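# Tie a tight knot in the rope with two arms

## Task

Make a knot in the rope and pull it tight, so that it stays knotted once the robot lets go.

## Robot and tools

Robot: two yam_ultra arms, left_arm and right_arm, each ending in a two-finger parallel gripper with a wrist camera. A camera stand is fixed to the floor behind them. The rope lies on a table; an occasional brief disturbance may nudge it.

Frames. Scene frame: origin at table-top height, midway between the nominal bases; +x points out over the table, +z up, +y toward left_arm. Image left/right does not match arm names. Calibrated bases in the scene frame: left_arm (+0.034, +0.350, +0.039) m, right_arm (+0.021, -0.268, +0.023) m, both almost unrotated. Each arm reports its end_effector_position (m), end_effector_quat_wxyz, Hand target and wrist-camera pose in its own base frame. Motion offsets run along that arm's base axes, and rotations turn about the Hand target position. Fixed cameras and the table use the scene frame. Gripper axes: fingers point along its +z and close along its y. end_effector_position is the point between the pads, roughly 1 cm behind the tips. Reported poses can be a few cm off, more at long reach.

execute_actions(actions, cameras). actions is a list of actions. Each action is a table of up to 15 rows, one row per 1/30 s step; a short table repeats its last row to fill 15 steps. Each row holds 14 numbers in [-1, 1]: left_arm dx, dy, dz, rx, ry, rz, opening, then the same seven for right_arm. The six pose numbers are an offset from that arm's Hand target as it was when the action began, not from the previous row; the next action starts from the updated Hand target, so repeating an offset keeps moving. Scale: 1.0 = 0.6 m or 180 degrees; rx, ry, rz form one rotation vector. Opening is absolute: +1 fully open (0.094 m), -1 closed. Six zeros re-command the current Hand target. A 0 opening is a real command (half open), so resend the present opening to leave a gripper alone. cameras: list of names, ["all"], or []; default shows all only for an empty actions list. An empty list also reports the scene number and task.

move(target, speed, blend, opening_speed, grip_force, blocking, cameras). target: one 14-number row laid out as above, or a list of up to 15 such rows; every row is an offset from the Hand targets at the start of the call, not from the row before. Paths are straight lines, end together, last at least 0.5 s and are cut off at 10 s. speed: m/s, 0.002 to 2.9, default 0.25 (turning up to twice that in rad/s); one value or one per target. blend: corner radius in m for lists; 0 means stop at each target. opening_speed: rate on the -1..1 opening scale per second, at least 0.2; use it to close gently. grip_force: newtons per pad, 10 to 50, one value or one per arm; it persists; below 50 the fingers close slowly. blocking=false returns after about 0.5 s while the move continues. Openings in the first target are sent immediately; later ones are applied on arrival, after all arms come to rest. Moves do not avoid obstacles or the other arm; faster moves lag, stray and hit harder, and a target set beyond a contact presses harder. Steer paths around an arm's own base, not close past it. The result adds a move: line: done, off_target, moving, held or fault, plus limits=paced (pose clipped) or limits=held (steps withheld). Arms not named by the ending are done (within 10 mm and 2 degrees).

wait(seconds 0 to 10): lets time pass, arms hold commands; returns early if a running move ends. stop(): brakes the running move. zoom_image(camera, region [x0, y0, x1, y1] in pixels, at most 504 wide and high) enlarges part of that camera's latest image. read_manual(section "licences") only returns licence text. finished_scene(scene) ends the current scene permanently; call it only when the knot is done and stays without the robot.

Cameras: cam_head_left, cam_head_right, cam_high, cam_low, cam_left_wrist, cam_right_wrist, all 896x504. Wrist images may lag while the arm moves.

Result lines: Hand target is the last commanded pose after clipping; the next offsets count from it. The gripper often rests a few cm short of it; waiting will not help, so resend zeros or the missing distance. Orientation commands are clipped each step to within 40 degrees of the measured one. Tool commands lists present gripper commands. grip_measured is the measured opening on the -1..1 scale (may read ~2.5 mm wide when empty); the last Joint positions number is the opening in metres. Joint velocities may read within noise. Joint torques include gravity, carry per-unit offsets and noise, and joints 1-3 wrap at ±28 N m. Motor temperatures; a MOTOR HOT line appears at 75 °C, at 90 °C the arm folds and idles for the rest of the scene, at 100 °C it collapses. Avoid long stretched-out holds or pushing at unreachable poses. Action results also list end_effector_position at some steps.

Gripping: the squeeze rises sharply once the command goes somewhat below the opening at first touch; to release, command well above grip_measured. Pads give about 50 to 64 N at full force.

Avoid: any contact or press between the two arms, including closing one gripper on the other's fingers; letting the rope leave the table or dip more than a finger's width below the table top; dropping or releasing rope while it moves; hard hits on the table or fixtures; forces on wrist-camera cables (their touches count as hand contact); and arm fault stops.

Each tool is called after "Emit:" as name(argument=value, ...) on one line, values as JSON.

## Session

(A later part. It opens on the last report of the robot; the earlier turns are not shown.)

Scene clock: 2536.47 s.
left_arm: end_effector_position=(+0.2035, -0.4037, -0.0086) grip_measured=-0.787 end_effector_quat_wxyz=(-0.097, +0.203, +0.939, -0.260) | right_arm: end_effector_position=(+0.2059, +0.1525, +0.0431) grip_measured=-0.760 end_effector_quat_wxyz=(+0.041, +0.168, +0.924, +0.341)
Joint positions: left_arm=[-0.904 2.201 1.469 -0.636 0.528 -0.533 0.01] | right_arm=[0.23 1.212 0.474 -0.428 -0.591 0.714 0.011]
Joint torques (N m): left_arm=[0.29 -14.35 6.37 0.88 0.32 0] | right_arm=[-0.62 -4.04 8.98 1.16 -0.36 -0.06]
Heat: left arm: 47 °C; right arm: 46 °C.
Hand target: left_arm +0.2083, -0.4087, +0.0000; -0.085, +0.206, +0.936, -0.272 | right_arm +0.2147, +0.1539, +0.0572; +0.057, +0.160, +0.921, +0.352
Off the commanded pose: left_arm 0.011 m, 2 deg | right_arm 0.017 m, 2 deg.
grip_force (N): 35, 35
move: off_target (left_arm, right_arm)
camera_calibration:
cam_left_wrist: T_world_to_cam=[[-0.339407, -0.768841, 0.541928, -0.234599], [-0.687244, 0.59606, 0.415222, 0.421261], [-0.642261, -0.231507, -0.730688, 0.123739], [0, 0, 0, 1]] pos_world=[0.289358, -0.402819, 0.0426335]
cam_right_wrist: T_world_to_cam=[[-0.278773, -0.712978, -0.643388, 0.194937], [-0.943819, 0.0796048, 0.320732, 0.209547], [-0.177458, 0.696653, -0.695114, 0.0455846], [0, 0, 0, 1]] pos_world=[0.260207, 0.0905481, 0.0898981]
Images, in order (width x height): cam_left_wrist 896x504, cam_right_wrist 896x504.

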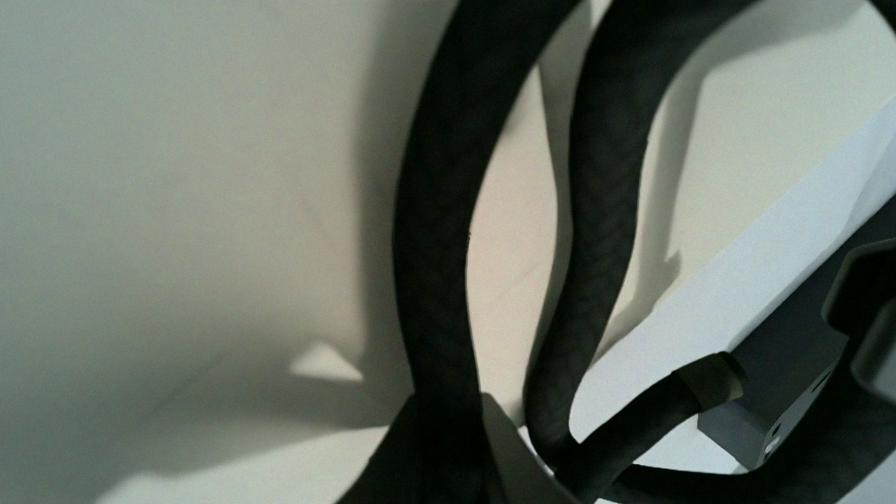

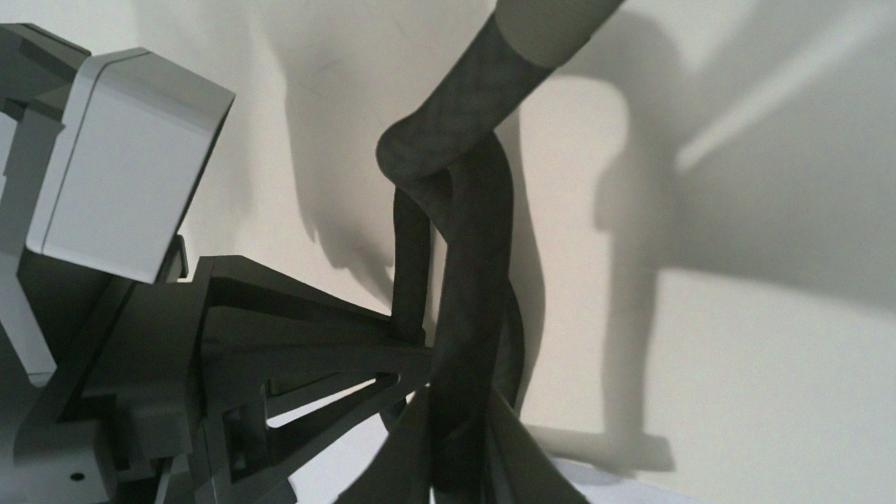

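Emit:
move(target=[-0.02,-0.05,-0.004,0,0,0,-1,0,0,0.015,0,0,0,-1], speed=0.06, cameras=["cam_right_wrist","cam_left_wrist","cam_high"])

Emit:
zoom_image(camera="cam_right_wrist", region=[320, 100, 680, 504])

Emit:
zoom_image(camera="cam_high", region=[300, 230, 420, 330])

Scene clock: 2554.53 s.
left_arm: end_effector_position=(+0.1893, -0.4298, -0.0019) grip_measured=-0.787 end_effector_quat_wxyz=(-0.095, +0.203, +0.937, -0.267) | right_arm: end_effector_position=(+0.2061, +0.1526, +0.0515) grip_measured=-0.760 end_effector_quat_wxyz=(+0.041, +0.168, +0.924, +0.341)
Joint positions: left_arm=[-0.965 2.216 1.516 -0.619 0.522 -0.606 0.01] | right_arm=[0.23 1.191 0.5 -0.475 -0.591 0.714 0.011]
Joint torques (N m): left_arm=[-0.01 -11.36 9.01 0.92 0.2 0] | right_arm=[-0.62 -3.97 9.18 1.22 -0.36 -0.06]
Heat: left arm: 48 °C; right arm: 46 °C.
Hand target: left_arm +0.1963, -0.4388, -0.0024; -0.084, +0.206, +0.936, -0.272 | right_arm +0.2147, +0.1539, +0.0661; +0.057, +0.160, +0.921, +0.352
Off the commanded pose: left_arm 0.011 m, 1 deg | right_arm 0.017 m, 2 deg.
grip_force (N): 35, 35
move: off_target (left_arm, right_arm)
camera_calibration:
cam_left_wrist: T_world_to_cam=[[-0.338601, -0.761119, 0.553215, -0.260036], [-0.688578, 0.60113, 0.40559, 0.426706], [-0.641257, -0.243599, -0.727633, 0.108041], [0, 0, 0, 1]] pos_world=[0.275053, -0.428106, 0.0494027]
cam_right_wrist: T_world_to_cam=[[-0.279268, -0.713097, -0.643042, 0.200466], [-0.943577, 0.0796853, 0.321422, 0.207028], [-0.177964, 0.696523, -0.695115, 0.0515518], [0, 0, 0, 1]] pos_world=[0.260505, 0.0905477, 0.0981992]
Images, in order (width x height): cam_high 896x504, cam_left_wrist 896x504, cam_right_wrist 896x504.

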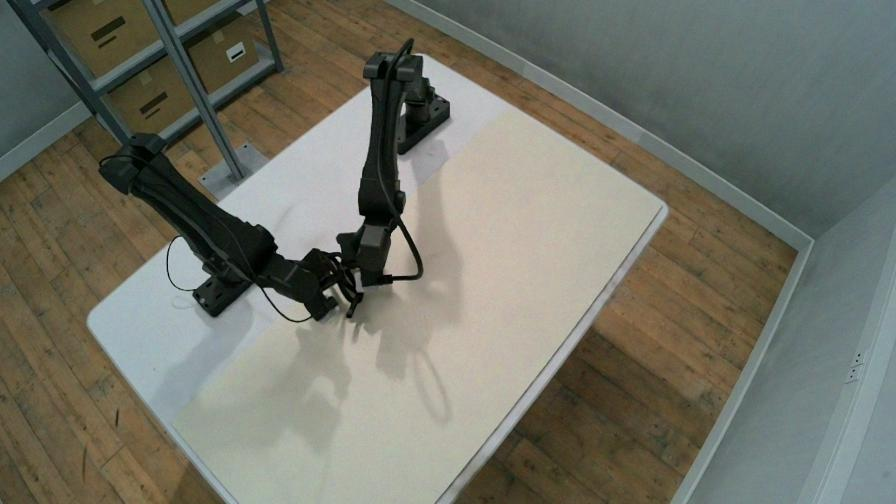

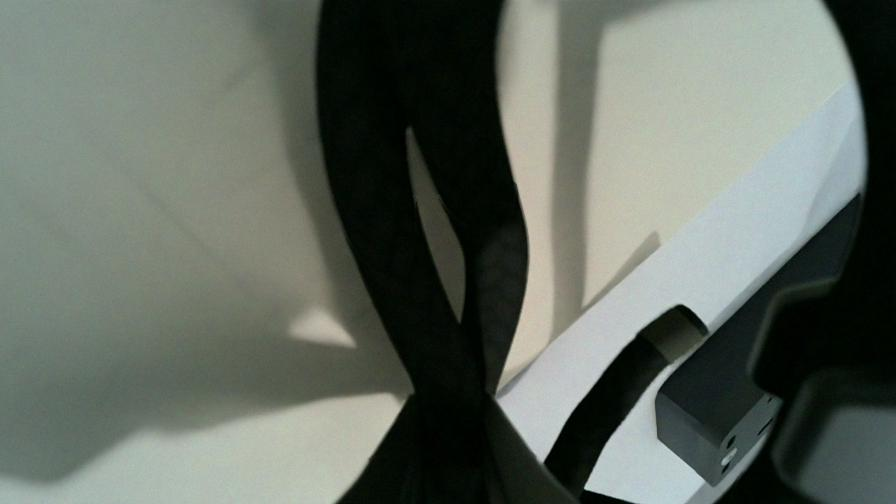

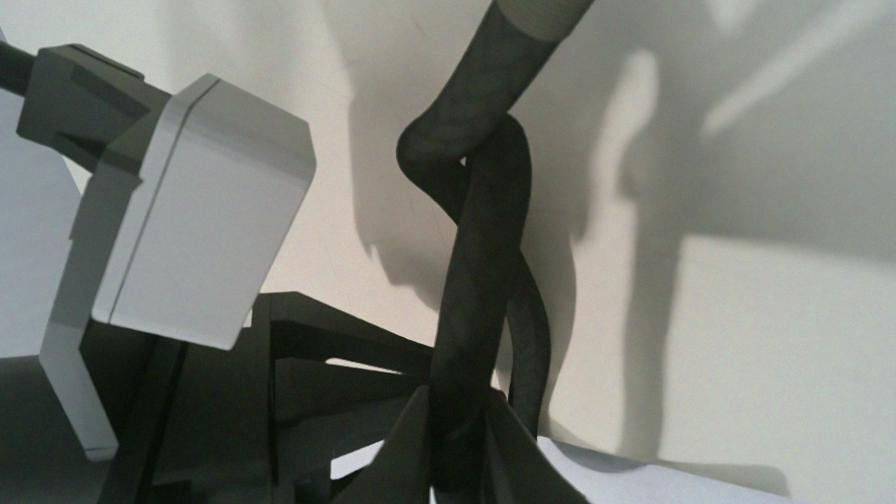

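Scaled by 1.248.

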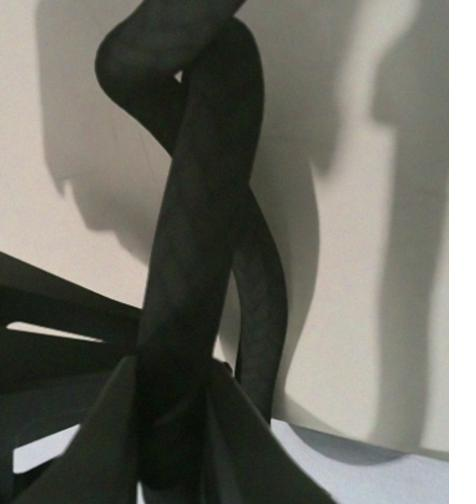

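Scaled by 4.200.

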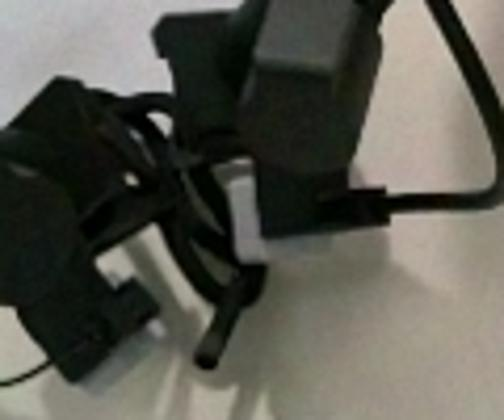

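Emit:
execute_actions(actions=[], cameras=["cam_low","cam_head_left","cam_head_right","cam_left_wrist"])

Emit:
zoom_image(camera="cam_low", region=[240, 140, 360, 220])

Emit:
zoom_image(camera="cam_head_right", region=[470, 260, 590, 350])

Emit:
zoom_image(camera="cam_left_wrist", region=[450, 0, 896, 504])

Scene clock: 2567.07 s.
left_arm: end_effector_position=(+0.1893, -0.4298, -0.0019) grip_measured=-0.787 end_effector_quat_wxyz=(-0.095, +0.203, +0.937, -0.267) | right_arm: end_effector_position=(+0.2060, +0.1526, +0.0514) grip_measured=-0.760 end_effector_quat_wxyz=(+0.041, +0.168, +0.924, +0.341)
Joint positions: left_arm=[-0.965 2.216 1.516 -0.619 0.522 -0.607 0.01] | right_arm=[0.23 1.191 0.5 -0.476 -0.591 0.714 0.011]
Joint velocities: within noise
Joint torques (N m): left_arm=[0.01 -11.36 8.99 0.92 0.2 0.01] | right_arm=[-0.62 -3.97 9.2 1.16 -0.36 -0.05]
Motor temperatures (°C): left_arm=[29 46 38 32 31 31 31] | right_arm=[30 37 46 34 30 31 31]
Heat: left arm: 46 °C; right arm: 46 °C.
Hand target: left_arm +0.1962, -0.4388, -0.0024; -0.085, +0.206, +0.936, -0.272 | right_arm +0.2147, +0.1539, +0.0661; +0.057, +0.160, +0.921, +0.352
Tool commands: left_gripper/opening=-1.0 right_gripper/opening=-1.0
Off the commanded pose: left_arm 0.011 m, 1 deg | right_arm 0.017 m, 2 deg.
grip_force (N): 35, 35
camera_calibration:
cam_left_wrist: T_world_to_cam=[[-0.338251, -0.761288, 0.553197, -0.260128], [-0.688666, 0.600875, 0.405819, 0.426549], [-0.641347, -0.243699, -0.727519, 0.108041], [0, 0, 0, 1]] pos_world=[0.275053, -0.428005, 0.0494028]
Images, in order (width x height): cam_head_left 896x504, cam_head_right 896x504, cam_low 896x504, cam_left_wrist 896x504.

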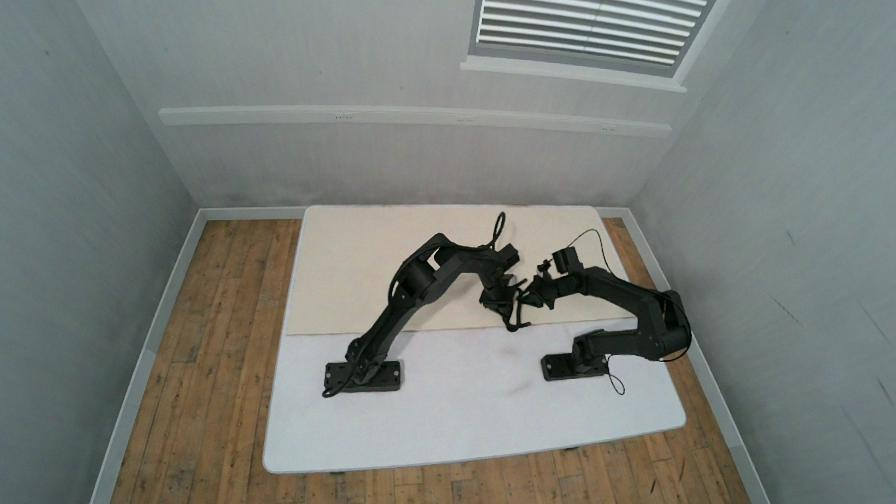

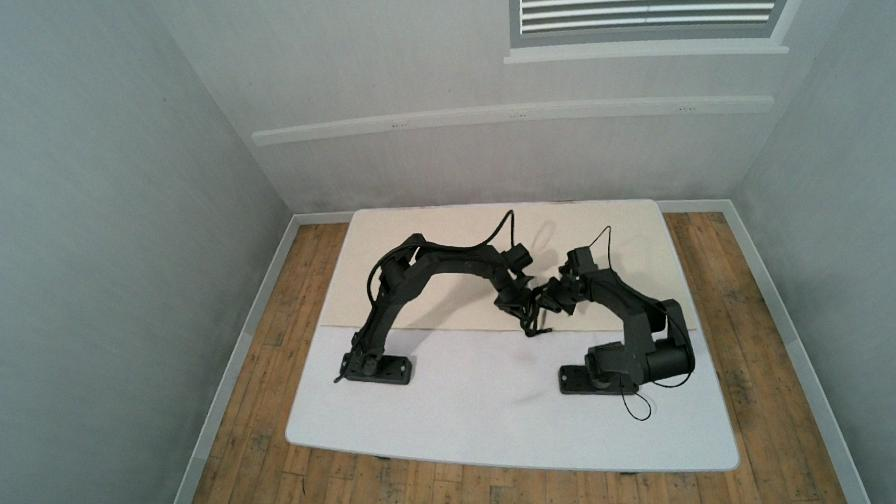

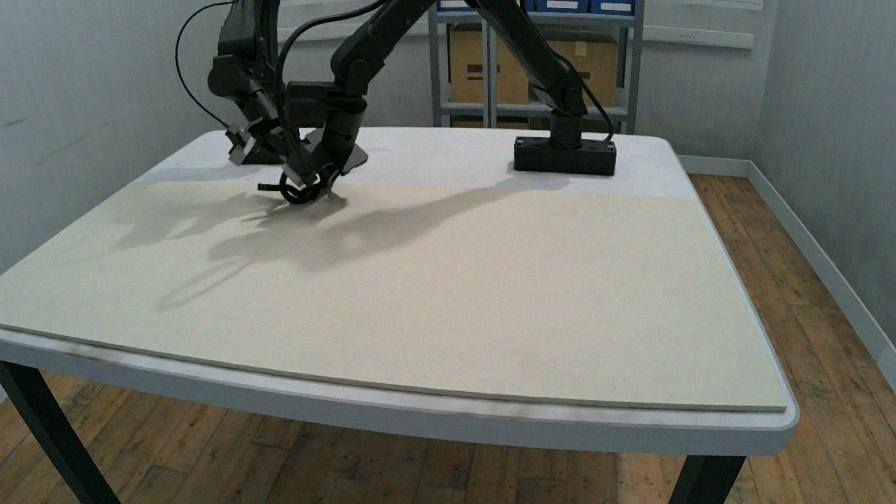

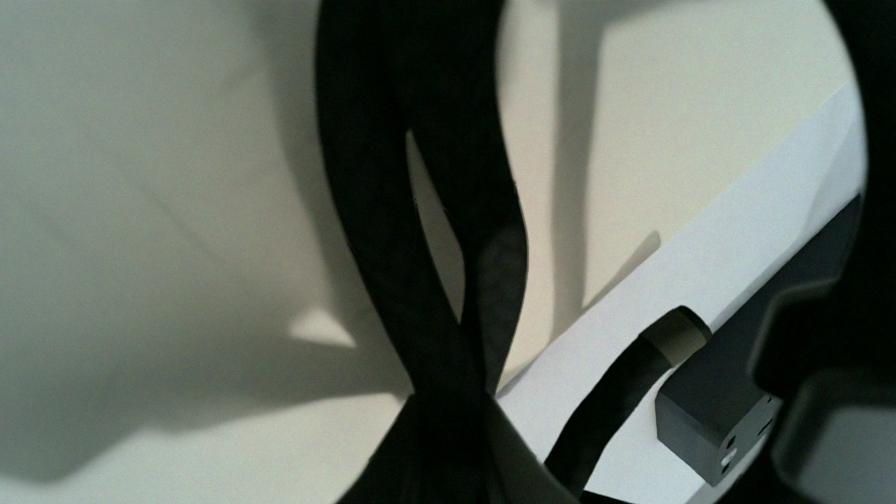

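Scaled by 4.200.

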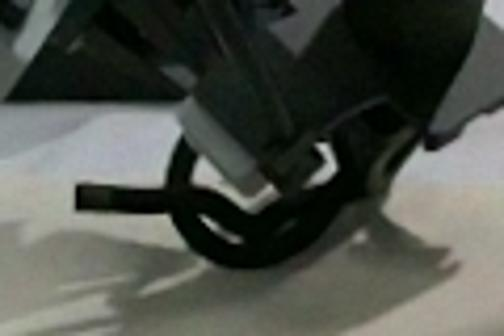

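Scaled by 4.200.

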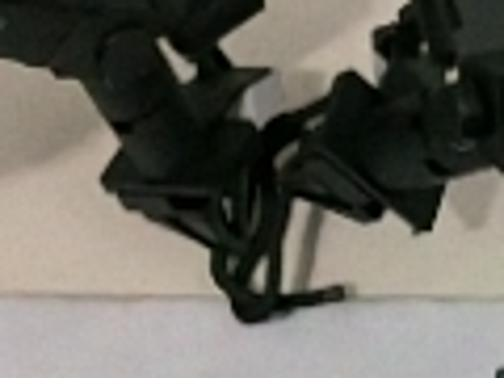

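Scaled by 1.000.

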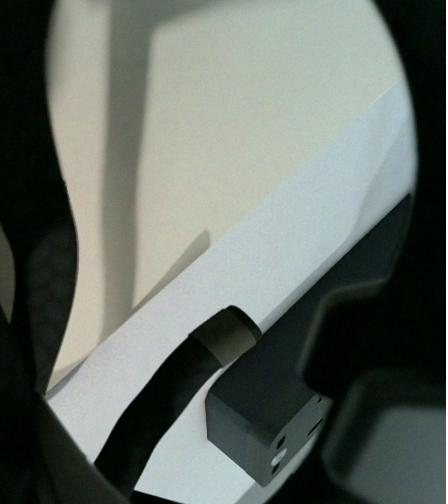

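Emit:
zoom_image(camera="cam_head_right", region=[510, 300, 565, 345])

Emit:
zoom_image(camera="cam_head_left", region=[480, 290, 550, 340])

Scaled by 9.164.

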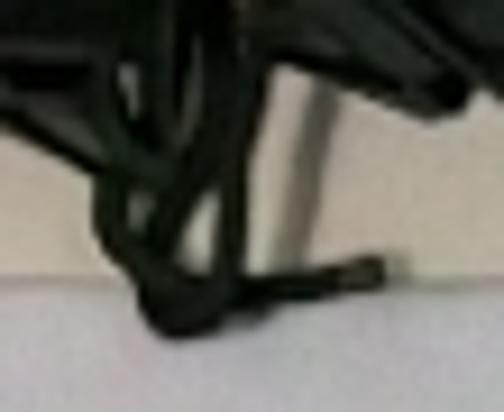

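Scaled by 7.200.

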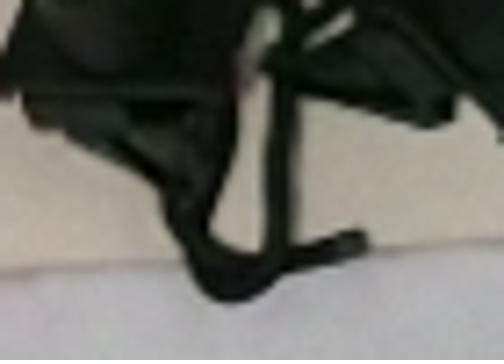

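Emit:
move(target=[0,0,0,0,0,0,-1,0,0,-0.11,0,0,0,-1], speed=0.06, cameras=["cam_right_wrist","cam_left_wrist","cam_head_right","cam_high"])

Emit:
zoom_image(camera="cam_head_right", region=[500, 280, 580, 345])

Emit:
zoom_image(camera="cam_high", region=[300, 230, 420, 330])

Scene clock: 2608.13 s.
left_arm: end_effector_position=(+0.1894, -0.4298, -0.0019) grip_measured=-0.787 end_effector_quat_wxyz=(-0.095, +0.203, +0.937, -0.267) | right_arm: end_effector_position=(+0.2193, +0.1558, +0.0058) grip_measured=-0.760 end_effector_quat_wxyz=(+0.063, +0.158, +0.921, +0.351)
Joint positions: left_arm=[-0.965 2.216 1.516 -0.619 0.521 -0.607 0.01] | right_arm=[0.23 1.383 0.38 -0.114 -0.592 0.71 0.011]
Joint torques (N m): left_arm=[-0.01 -11.37 9.01 0.92 0.21 0.01] | right_arm=[-0.69 -2.62 4.21 1.61 -0.35 -0.03]
Heat: left arm: 44 °C; right arm: 45 °C.
Hand target: left_arm +0.1962, -0.4388, -0.0024; -0.085, +0.206, +0.936, -0.272 | right_arm +0.2146, +0.1539, +0.0001; +0.057, +0.160, +0.921, +0.352
Off the commanded pose: left_arm 0.011 m, 1 deg | right_arm 0.008 m, 1 deg.
grip_force (N): 35, 35
move: off_target (left_arm)
camera_calibration:
cam_left_wrist: T_world_to_cam=[[-0.338438, -0.761602, 0.55265, -0.260096], [-0.689036, 0.600556, 0.405663, 0.42663], [-0.640851, -0.243504, -0.728022, 0.108005], [0, 0, 0, 1]] pos_world=[0.275152, -0.428006, 0.0493043]
cam_right_wrist: T_world_to_cam=[[-0.244417, -0.706684, -0.663971, 0.168529], [-0.958681, 0.0733113, 0.274876, 0.238392], [-0.145574, 0.703721, -0.695403, 0.0115836], [0, 0, 0, 1]] pos_world=[0.27142, 0.0934685, 0.0544255]
Images, in order (width x height): cam_head_right 896x504, cam_high 896x504, cam_left_wrist 896x504, cam_right_wrist 896x504.

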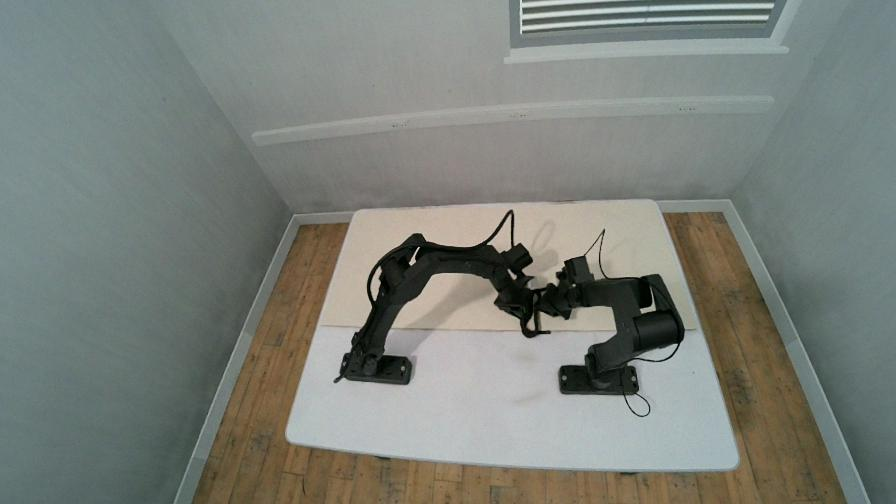

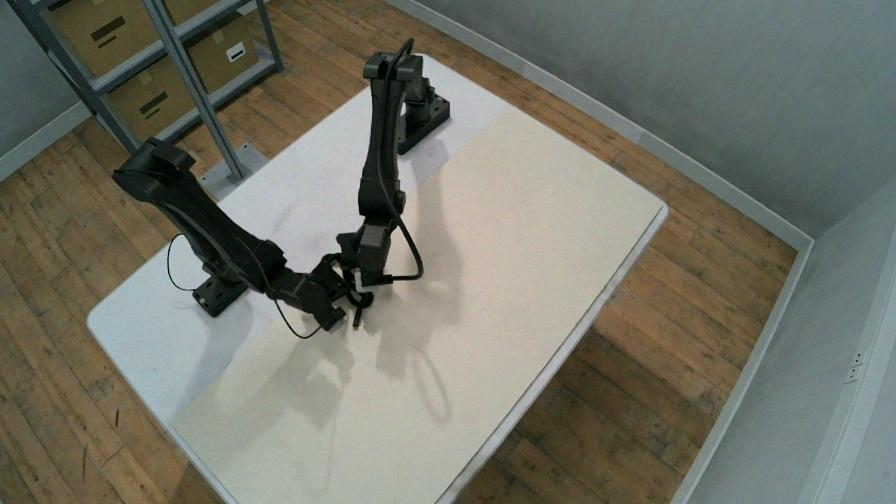

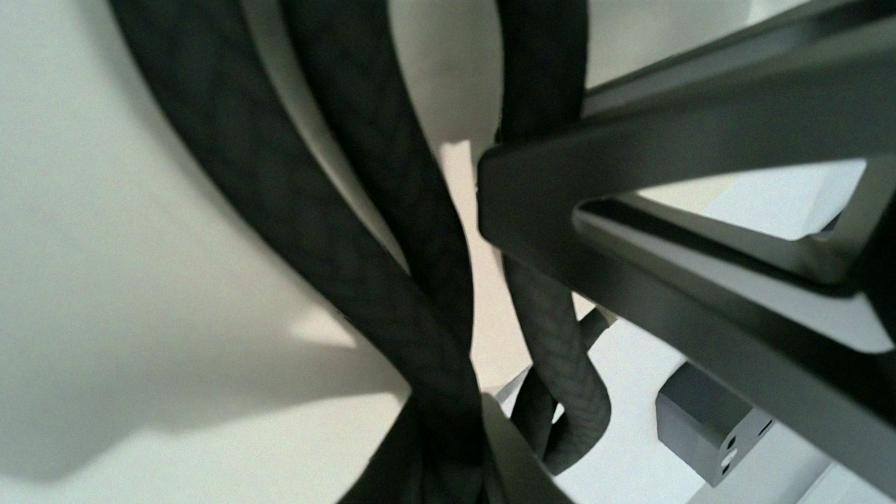

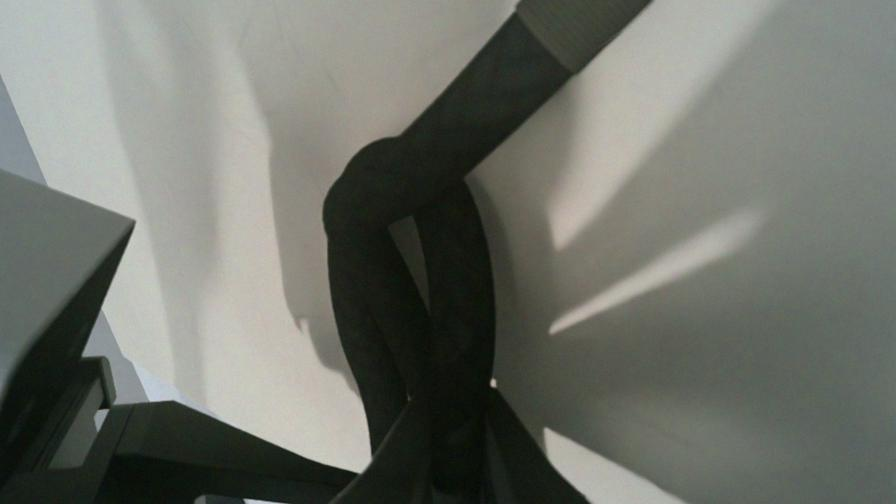

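Scaled by 6.300.

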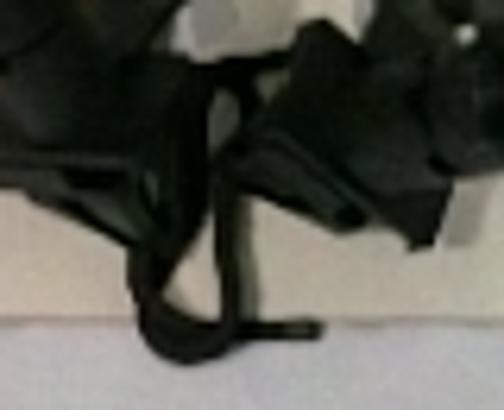

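Scaled by 4.200.

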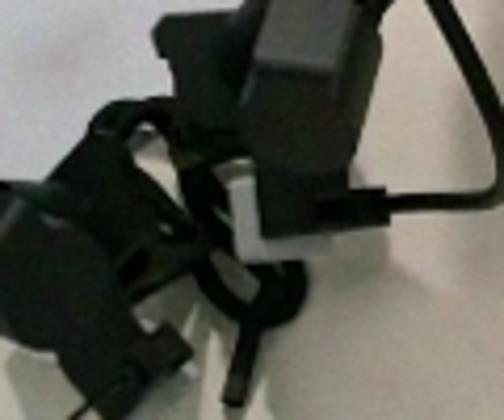

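Emit:
move(target=[[0,0,0,0,0,0,-1,0,0,-0.012,0,0,0,-1],[0,0,0,0,0,0,-1,0,0,-0.012,0,0,0,-0.3],[0,0,0,0,0,0,-1,-0.02,-0.033,0.045,0,0,0,-0.3],[0,0,0,0,0,0,-1,-0.05,-0.1,0.12,-0.08,0.03,0,-0.3]], speed=0.08, opening_speed=0.8, cameras=["cam_right_wrist","cam_left_wrist","cam_head_right","cam_high"])

Emit:
zoom_image(camera="cam_head_right", region=[500, 280, 580, 345])

Emit:
zoom_image(camera="cam_high", region=[300, 230, 420, 330])

Scene clock: 2626.77 s.
left_arm: end_effector_position=(+0.1894, -0.4298, -0.0020) grip_measured=-0.787 end_effector_quat_wxyz=(-0.095, +0.203, +0.937, -0.266) | right_arm: end_effector_position=(+0.1769, +0.0959, +0.0604) grip_measured=-0.303 end_effector_quat_wxyz=(+0.015, +0.170, +0.960, +0.223)
Joint positions: left_arm=[-0.965 2.216 1.516 -0.619 0.521 -0.607 0.01] | right_arm=[0.118 1.113 0.618 -0.907 -0.419 0.504 0.033]
Joint torques (N m): left_arm=[-0.01 -11.36 8.99 0.92 0.21 0.01] | right_arm=[-0.81 -3.21 9.14 0.61 -0.17 0]
Heat: left arm: 43 °C; right arm: 44 °C.
Hand target: left_arm +0.1963, -0.4388, -0.0024; -0.084, +0.206, +0.936, -0.272 | right_arm +0.1846, +0.0939, +0.0721; +0.033, +0.168, +0.959, +0.226
Off the commanded pose: left_arm 0.011 m, 1 deg | right_arm 0.014 m, 2 deg.
grip_force (N): 35, 35
move: off_target (left_arm, right_arm)
camera_calibration:
cam_left_wrist: T_world_to_cam=[[-0.338558, -0.761727, 0.552403, -0.260105], [-0.689214, 0.60043, 0.405546, 0.42663], [-0.640596, -0.243423, -0.728274, 0.107982], [0, 0, 0, 1]] pos_world=[0.275152, -0.428006, 0.049305]
cam_right_wrist: T_world_to_cam=[[-0.316629, -0.844894, -0.431162, 0.164096], [-0.912914, 0.148012, 0.380369, 0.165461], [-0.257555, 0.514049, -0.81818, 0.130986], [0, 0, 0, 1]] pos_world=[0.236745, 0.0468207, 0.114985]
Images, in order (width x height): cam_head_right 896x504, cam_high 896x504, cam_left_wrist 896x504, cam_right_wrist 896x504.

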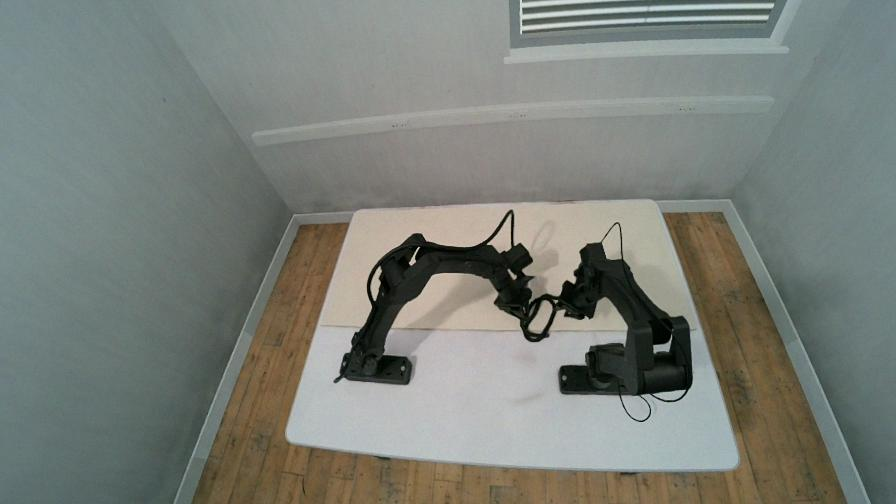

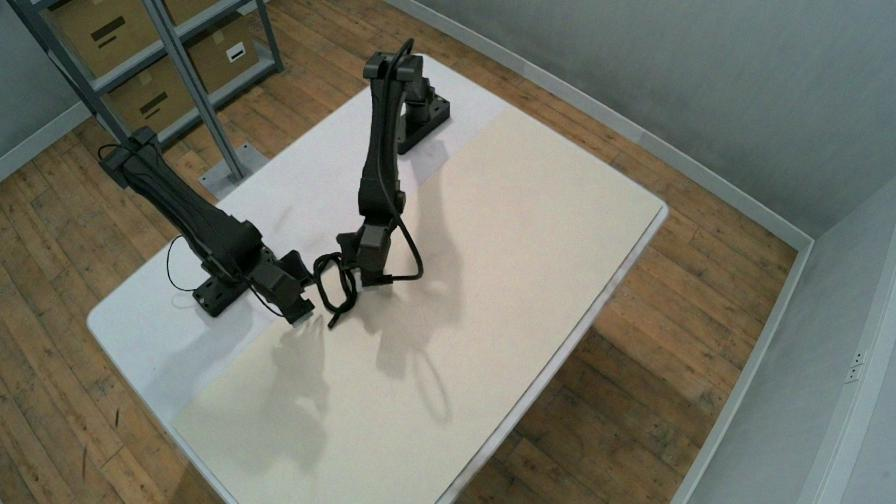

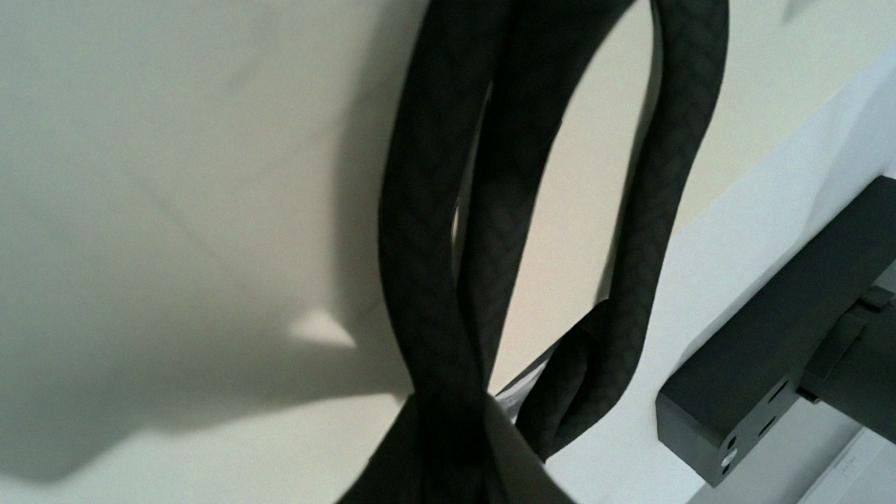

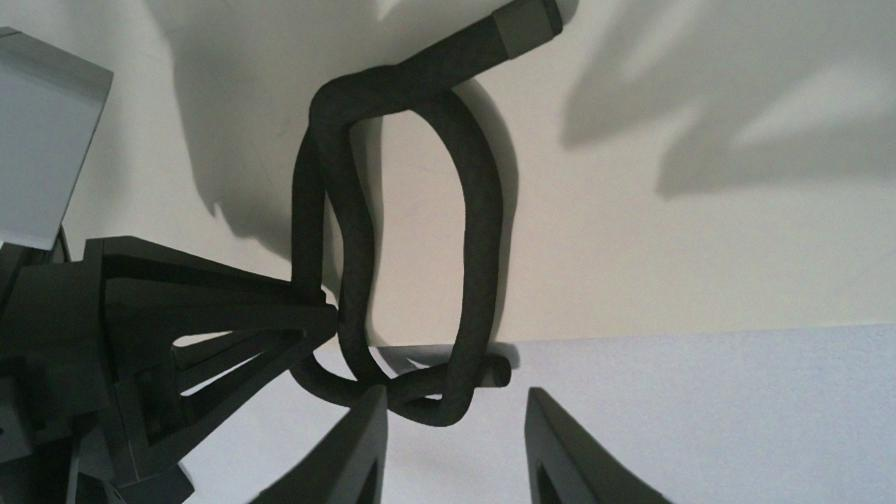

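Scaled by 6.300.

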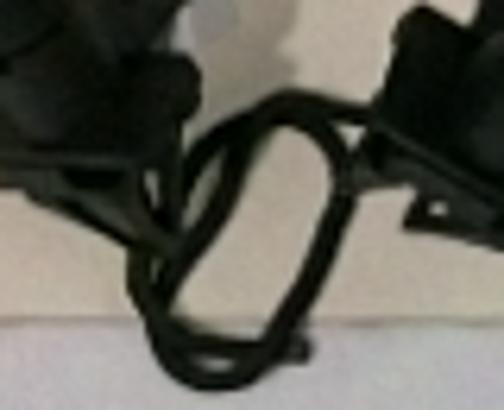

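Scaled by 4.200.

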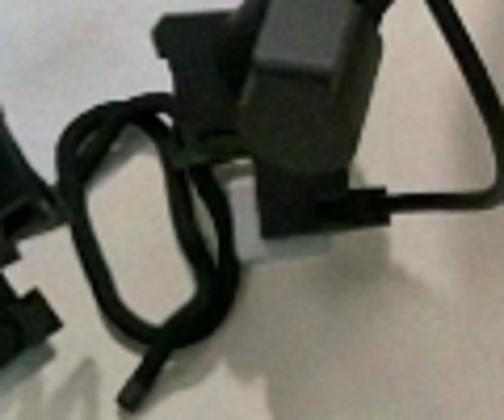

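Emit:
move(target=[-0.014,-0.047,0,0,0,0,-1,0,0,0.01,0,0,0,-0.3], speed=0.06, cameras=["cam_right_wrist","cam_left_wrist"])

Scene clock: 2648.13 s.
left_arm: end_effector_position=(+0.1829, -0.4604, -0.0007) grip_measured=-0.787 end_effector_quat_wxyz=(-0.090, +0.205, +0.936, -0.272) | right_arm: end_effector_position=(+0.1771, +0.0957, +0.0661) grip_measured=-0.303 end_effector_quat_wxyz=(+0.015, +0.170, +0.960, +0.222)
Joint positions: left_arm=[-1.017 2.277 1.619 -0.619 0.508 -0.662 0.01] | right_arm=[0.118 1.107 0.639 -0.934 -0.418 0.504 0.033]
Joint torques (N m): left_arm=[-0.01 -11.84 9.4 0.84 0.18 0.01] | right_arm=[-0.83 -3.19 9.22 0.74 -0.18 -0.04]
Heat: left arm: 43 °C; right arm: 46 °C.
Hand target: left_arm +0.1878, -0.4670, -0.0025; -0.085, +0.206, +0.936, -0.272 | right_arm +0.1847, +0.0939, +0.0782; +0.034, +0.168, +0.959, +0.226
Off the commanded pose: left_arm 0.008 m, 1 deg | right_arm 0.014 m, 2 deg.
grip_force (N): 35, 35
move: off_target (right_arm)
camera_calibration:
cam_left_wrist: T_world_to_cam=[[-0.343794, -0.753992, 0.559733, -0.281788], [-0.691414, 0.606585, 0.39243, 0.443129], [-0.635415, -0.252093, -0.729861, 0.0922856], [0, 0, 0, 1]] pos_world=[0.268149, -0.457996, 0.0511847]
cam_right_wrist: T_world_to_cam=[[-0.31655, -0.845463, -0.430104, 0.166452], [-0.912886, 0.148319, 0.380317, 0.163438], [-0.257752, 0.513025, -0.818761, 0.135999], [0, 0, 0, 1]] pos_world=[0.236945, 0.0467172, 0.120784]
Images, in order (width x height): cam_left_wrist 896x504, cam_right_wrist 896x504.

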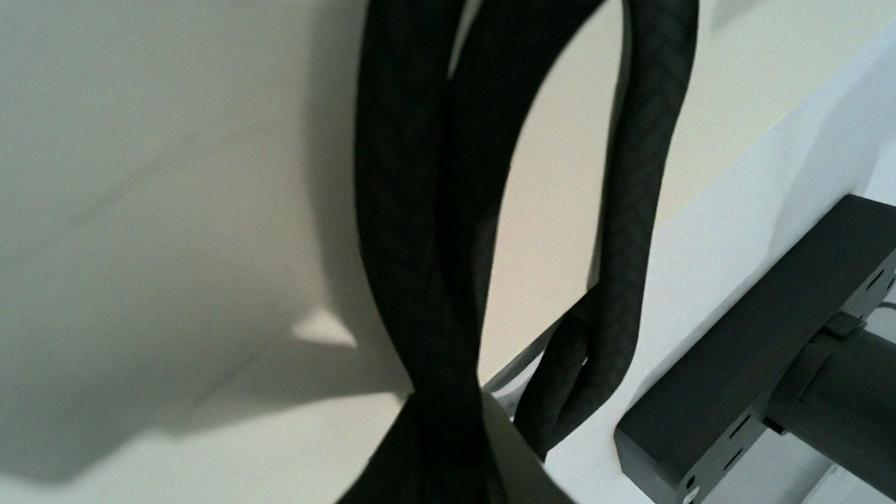

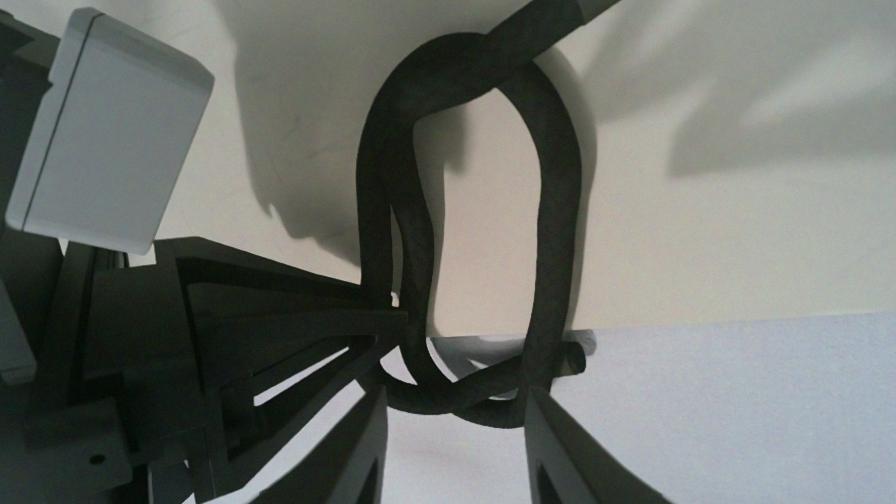

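Emit:
move(target=[[0,0,0,0,0,0,-1,0.037,-0.025,-0.05,0,0,0,-0.45],[0,0,0,0,0,0,-1,0.037,-0.025,-0.11,0,0,0,-0.45]], speed=0.1, cameras=["cam_right_wrist"])

Scene clock: 2658.53 s.
left_arm: end_effector_position=(+0.1829, -0.4604, -0.0008) grip_measured=-0.787 end_effector_quat_wxyz=(-0.090, +0.205, +0.936, -0.272) | right_arm: end_effector_position=(+0.2107, +0.0791, +0.0179) grip_measured=-0.447 end_effector_quat_wxyz=(+0.039, +0.166, +0.960, +0.223)
Joint positions: left_arm=[-1.017 2.277 1.619 -0.619 0.508 -0.662 0.01] | right_arm=[0.018 1.313 0.555 -0.639 -0.425 0.398 0.026]
Joint torques (N m): left_arm=[0.02 -11.85 9.39 0.84 0.18 0] | right_arm=[-0.54 -2.47 4.66 1 -0.29 -0.02]
Heat: left arm: 44 °C; right arm: 45 °C.
Hand target: left_arm +0.1878, -0.4670, -0.0025; -0.084, +0.206, +0.936, -0.272 | right_arm +0.2068, +0.0789, +0.0121; +0.033, +0.168, +0.959, +0.226
Off the commanded pose: left_arm 0.008 m, 1 deg | right_arm 0.007 m, 1 deg.
grip_force (N): 35, 35
move: done
camera_calibration:
cam_right_wrist: T_world_to_cam=[[-0.298679, -0.847263, -0.439246, 0.138811], [-0.929492, 0.153885, 0.335208, 0.218884], [-0.216416, 0.508395, -0.833486, 0.105664], [0, 0, 0, 1]] pos_world=[0.267778, 0.0302071, 0.0756699]
Images, in order (width x height): cam_right_wrist 896x504.

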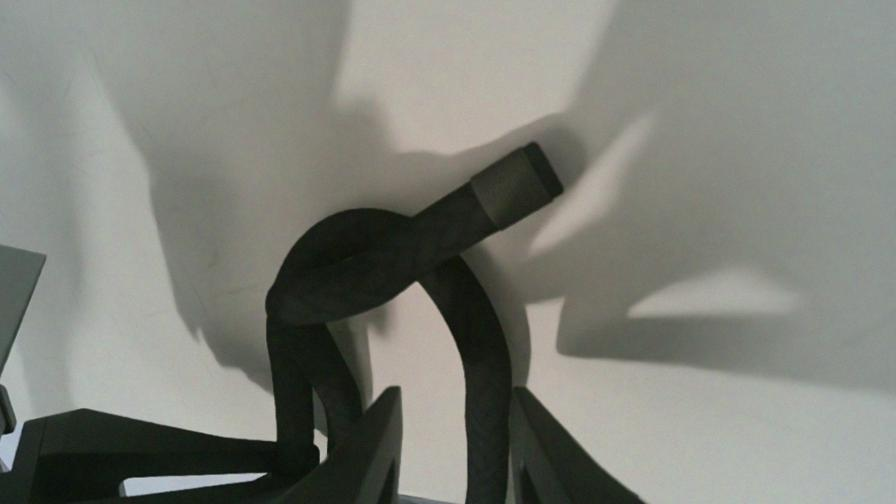

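Emit:
move(target=[[0,0,0,0,0,0,-1,-0.003,-0.008,0,0,0,0,-0.4],[0,0,0,0,0,0,-1,-0.003,-0.008,-0.047,0,0,0,-0.4]], speed=0.08, cameras=["cam_right_wrist"])

Scene clock: 2665.63 s.
left_arm: end_effector_position=(+0.1829, -0.4604, -0.0008) grip_measured=-0.787 end_effector_quat_wxyz=(-0.090, +0.205, +0.936, -0.272) | right_arm: end_effector_position=(+0.2060, +0.0756, -0.0055) grip_measured=-0.403 end_effector_quat_wxyz=(+0.030, +0.169, +0.959, +0.227)
Joint positions: left_arm=[-1.017 2.277 1.619 -0.619 0.508 -0.662 0.01] | right_arm=[-0.012 1.384 0.494 -0.537 -0.441 0.37 0.028]
Joint torques (N m): left_arm=[-0.01 -11.85 9.4 0.83 0.18 0] | right_arm=[-0.34 -1.76 3.41 1.43 -0.14 -0.05]
Heat: left arm: 45 °C; right arm: 44 °C.
Hand target: left_arm +0.1878, -0.4670, -0.0025; -0.084, +0.206, +0.936, -0.272 | right_arm +0.2050, +0.0741, -0.0161; +0.033, +0.168, +0.959, +0.226
Off the commanded pose: left_arm 0.008 m, 1 deg | right_arm 0.011 m, 0 deg.
grip_force (N): 35, 35
move: off_target (right_arm)
camera_calibration:
cam_right_wrist: T_world_to_cam=[[-0.308571, -0.841198, -0.444038, 0.125746], [-0.922887, 0.151712, 0.353925, 0.221725], [-0.230355, 0.519008, -0.823145, 0.0890052], [0, 0, 0, 1]] pos_world=[0.263932, 0.0259449, 0.0506264]
Images, in order (width x height): cam_right_wrist 896x504.

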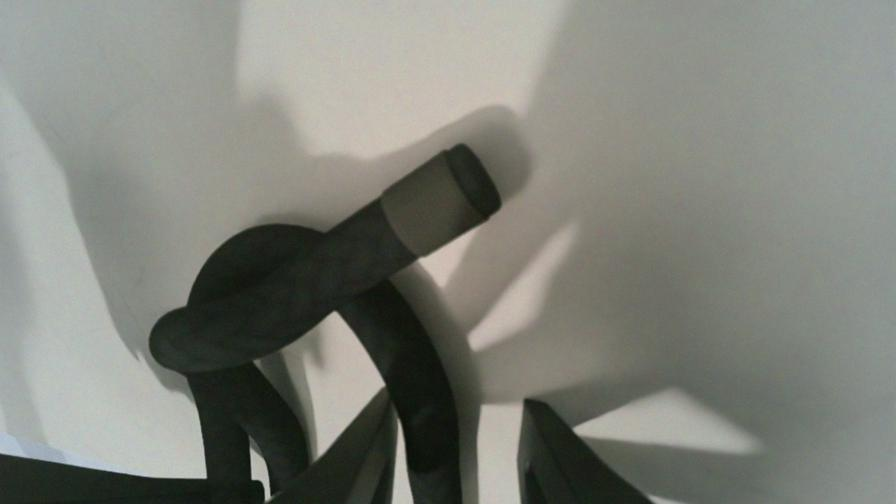

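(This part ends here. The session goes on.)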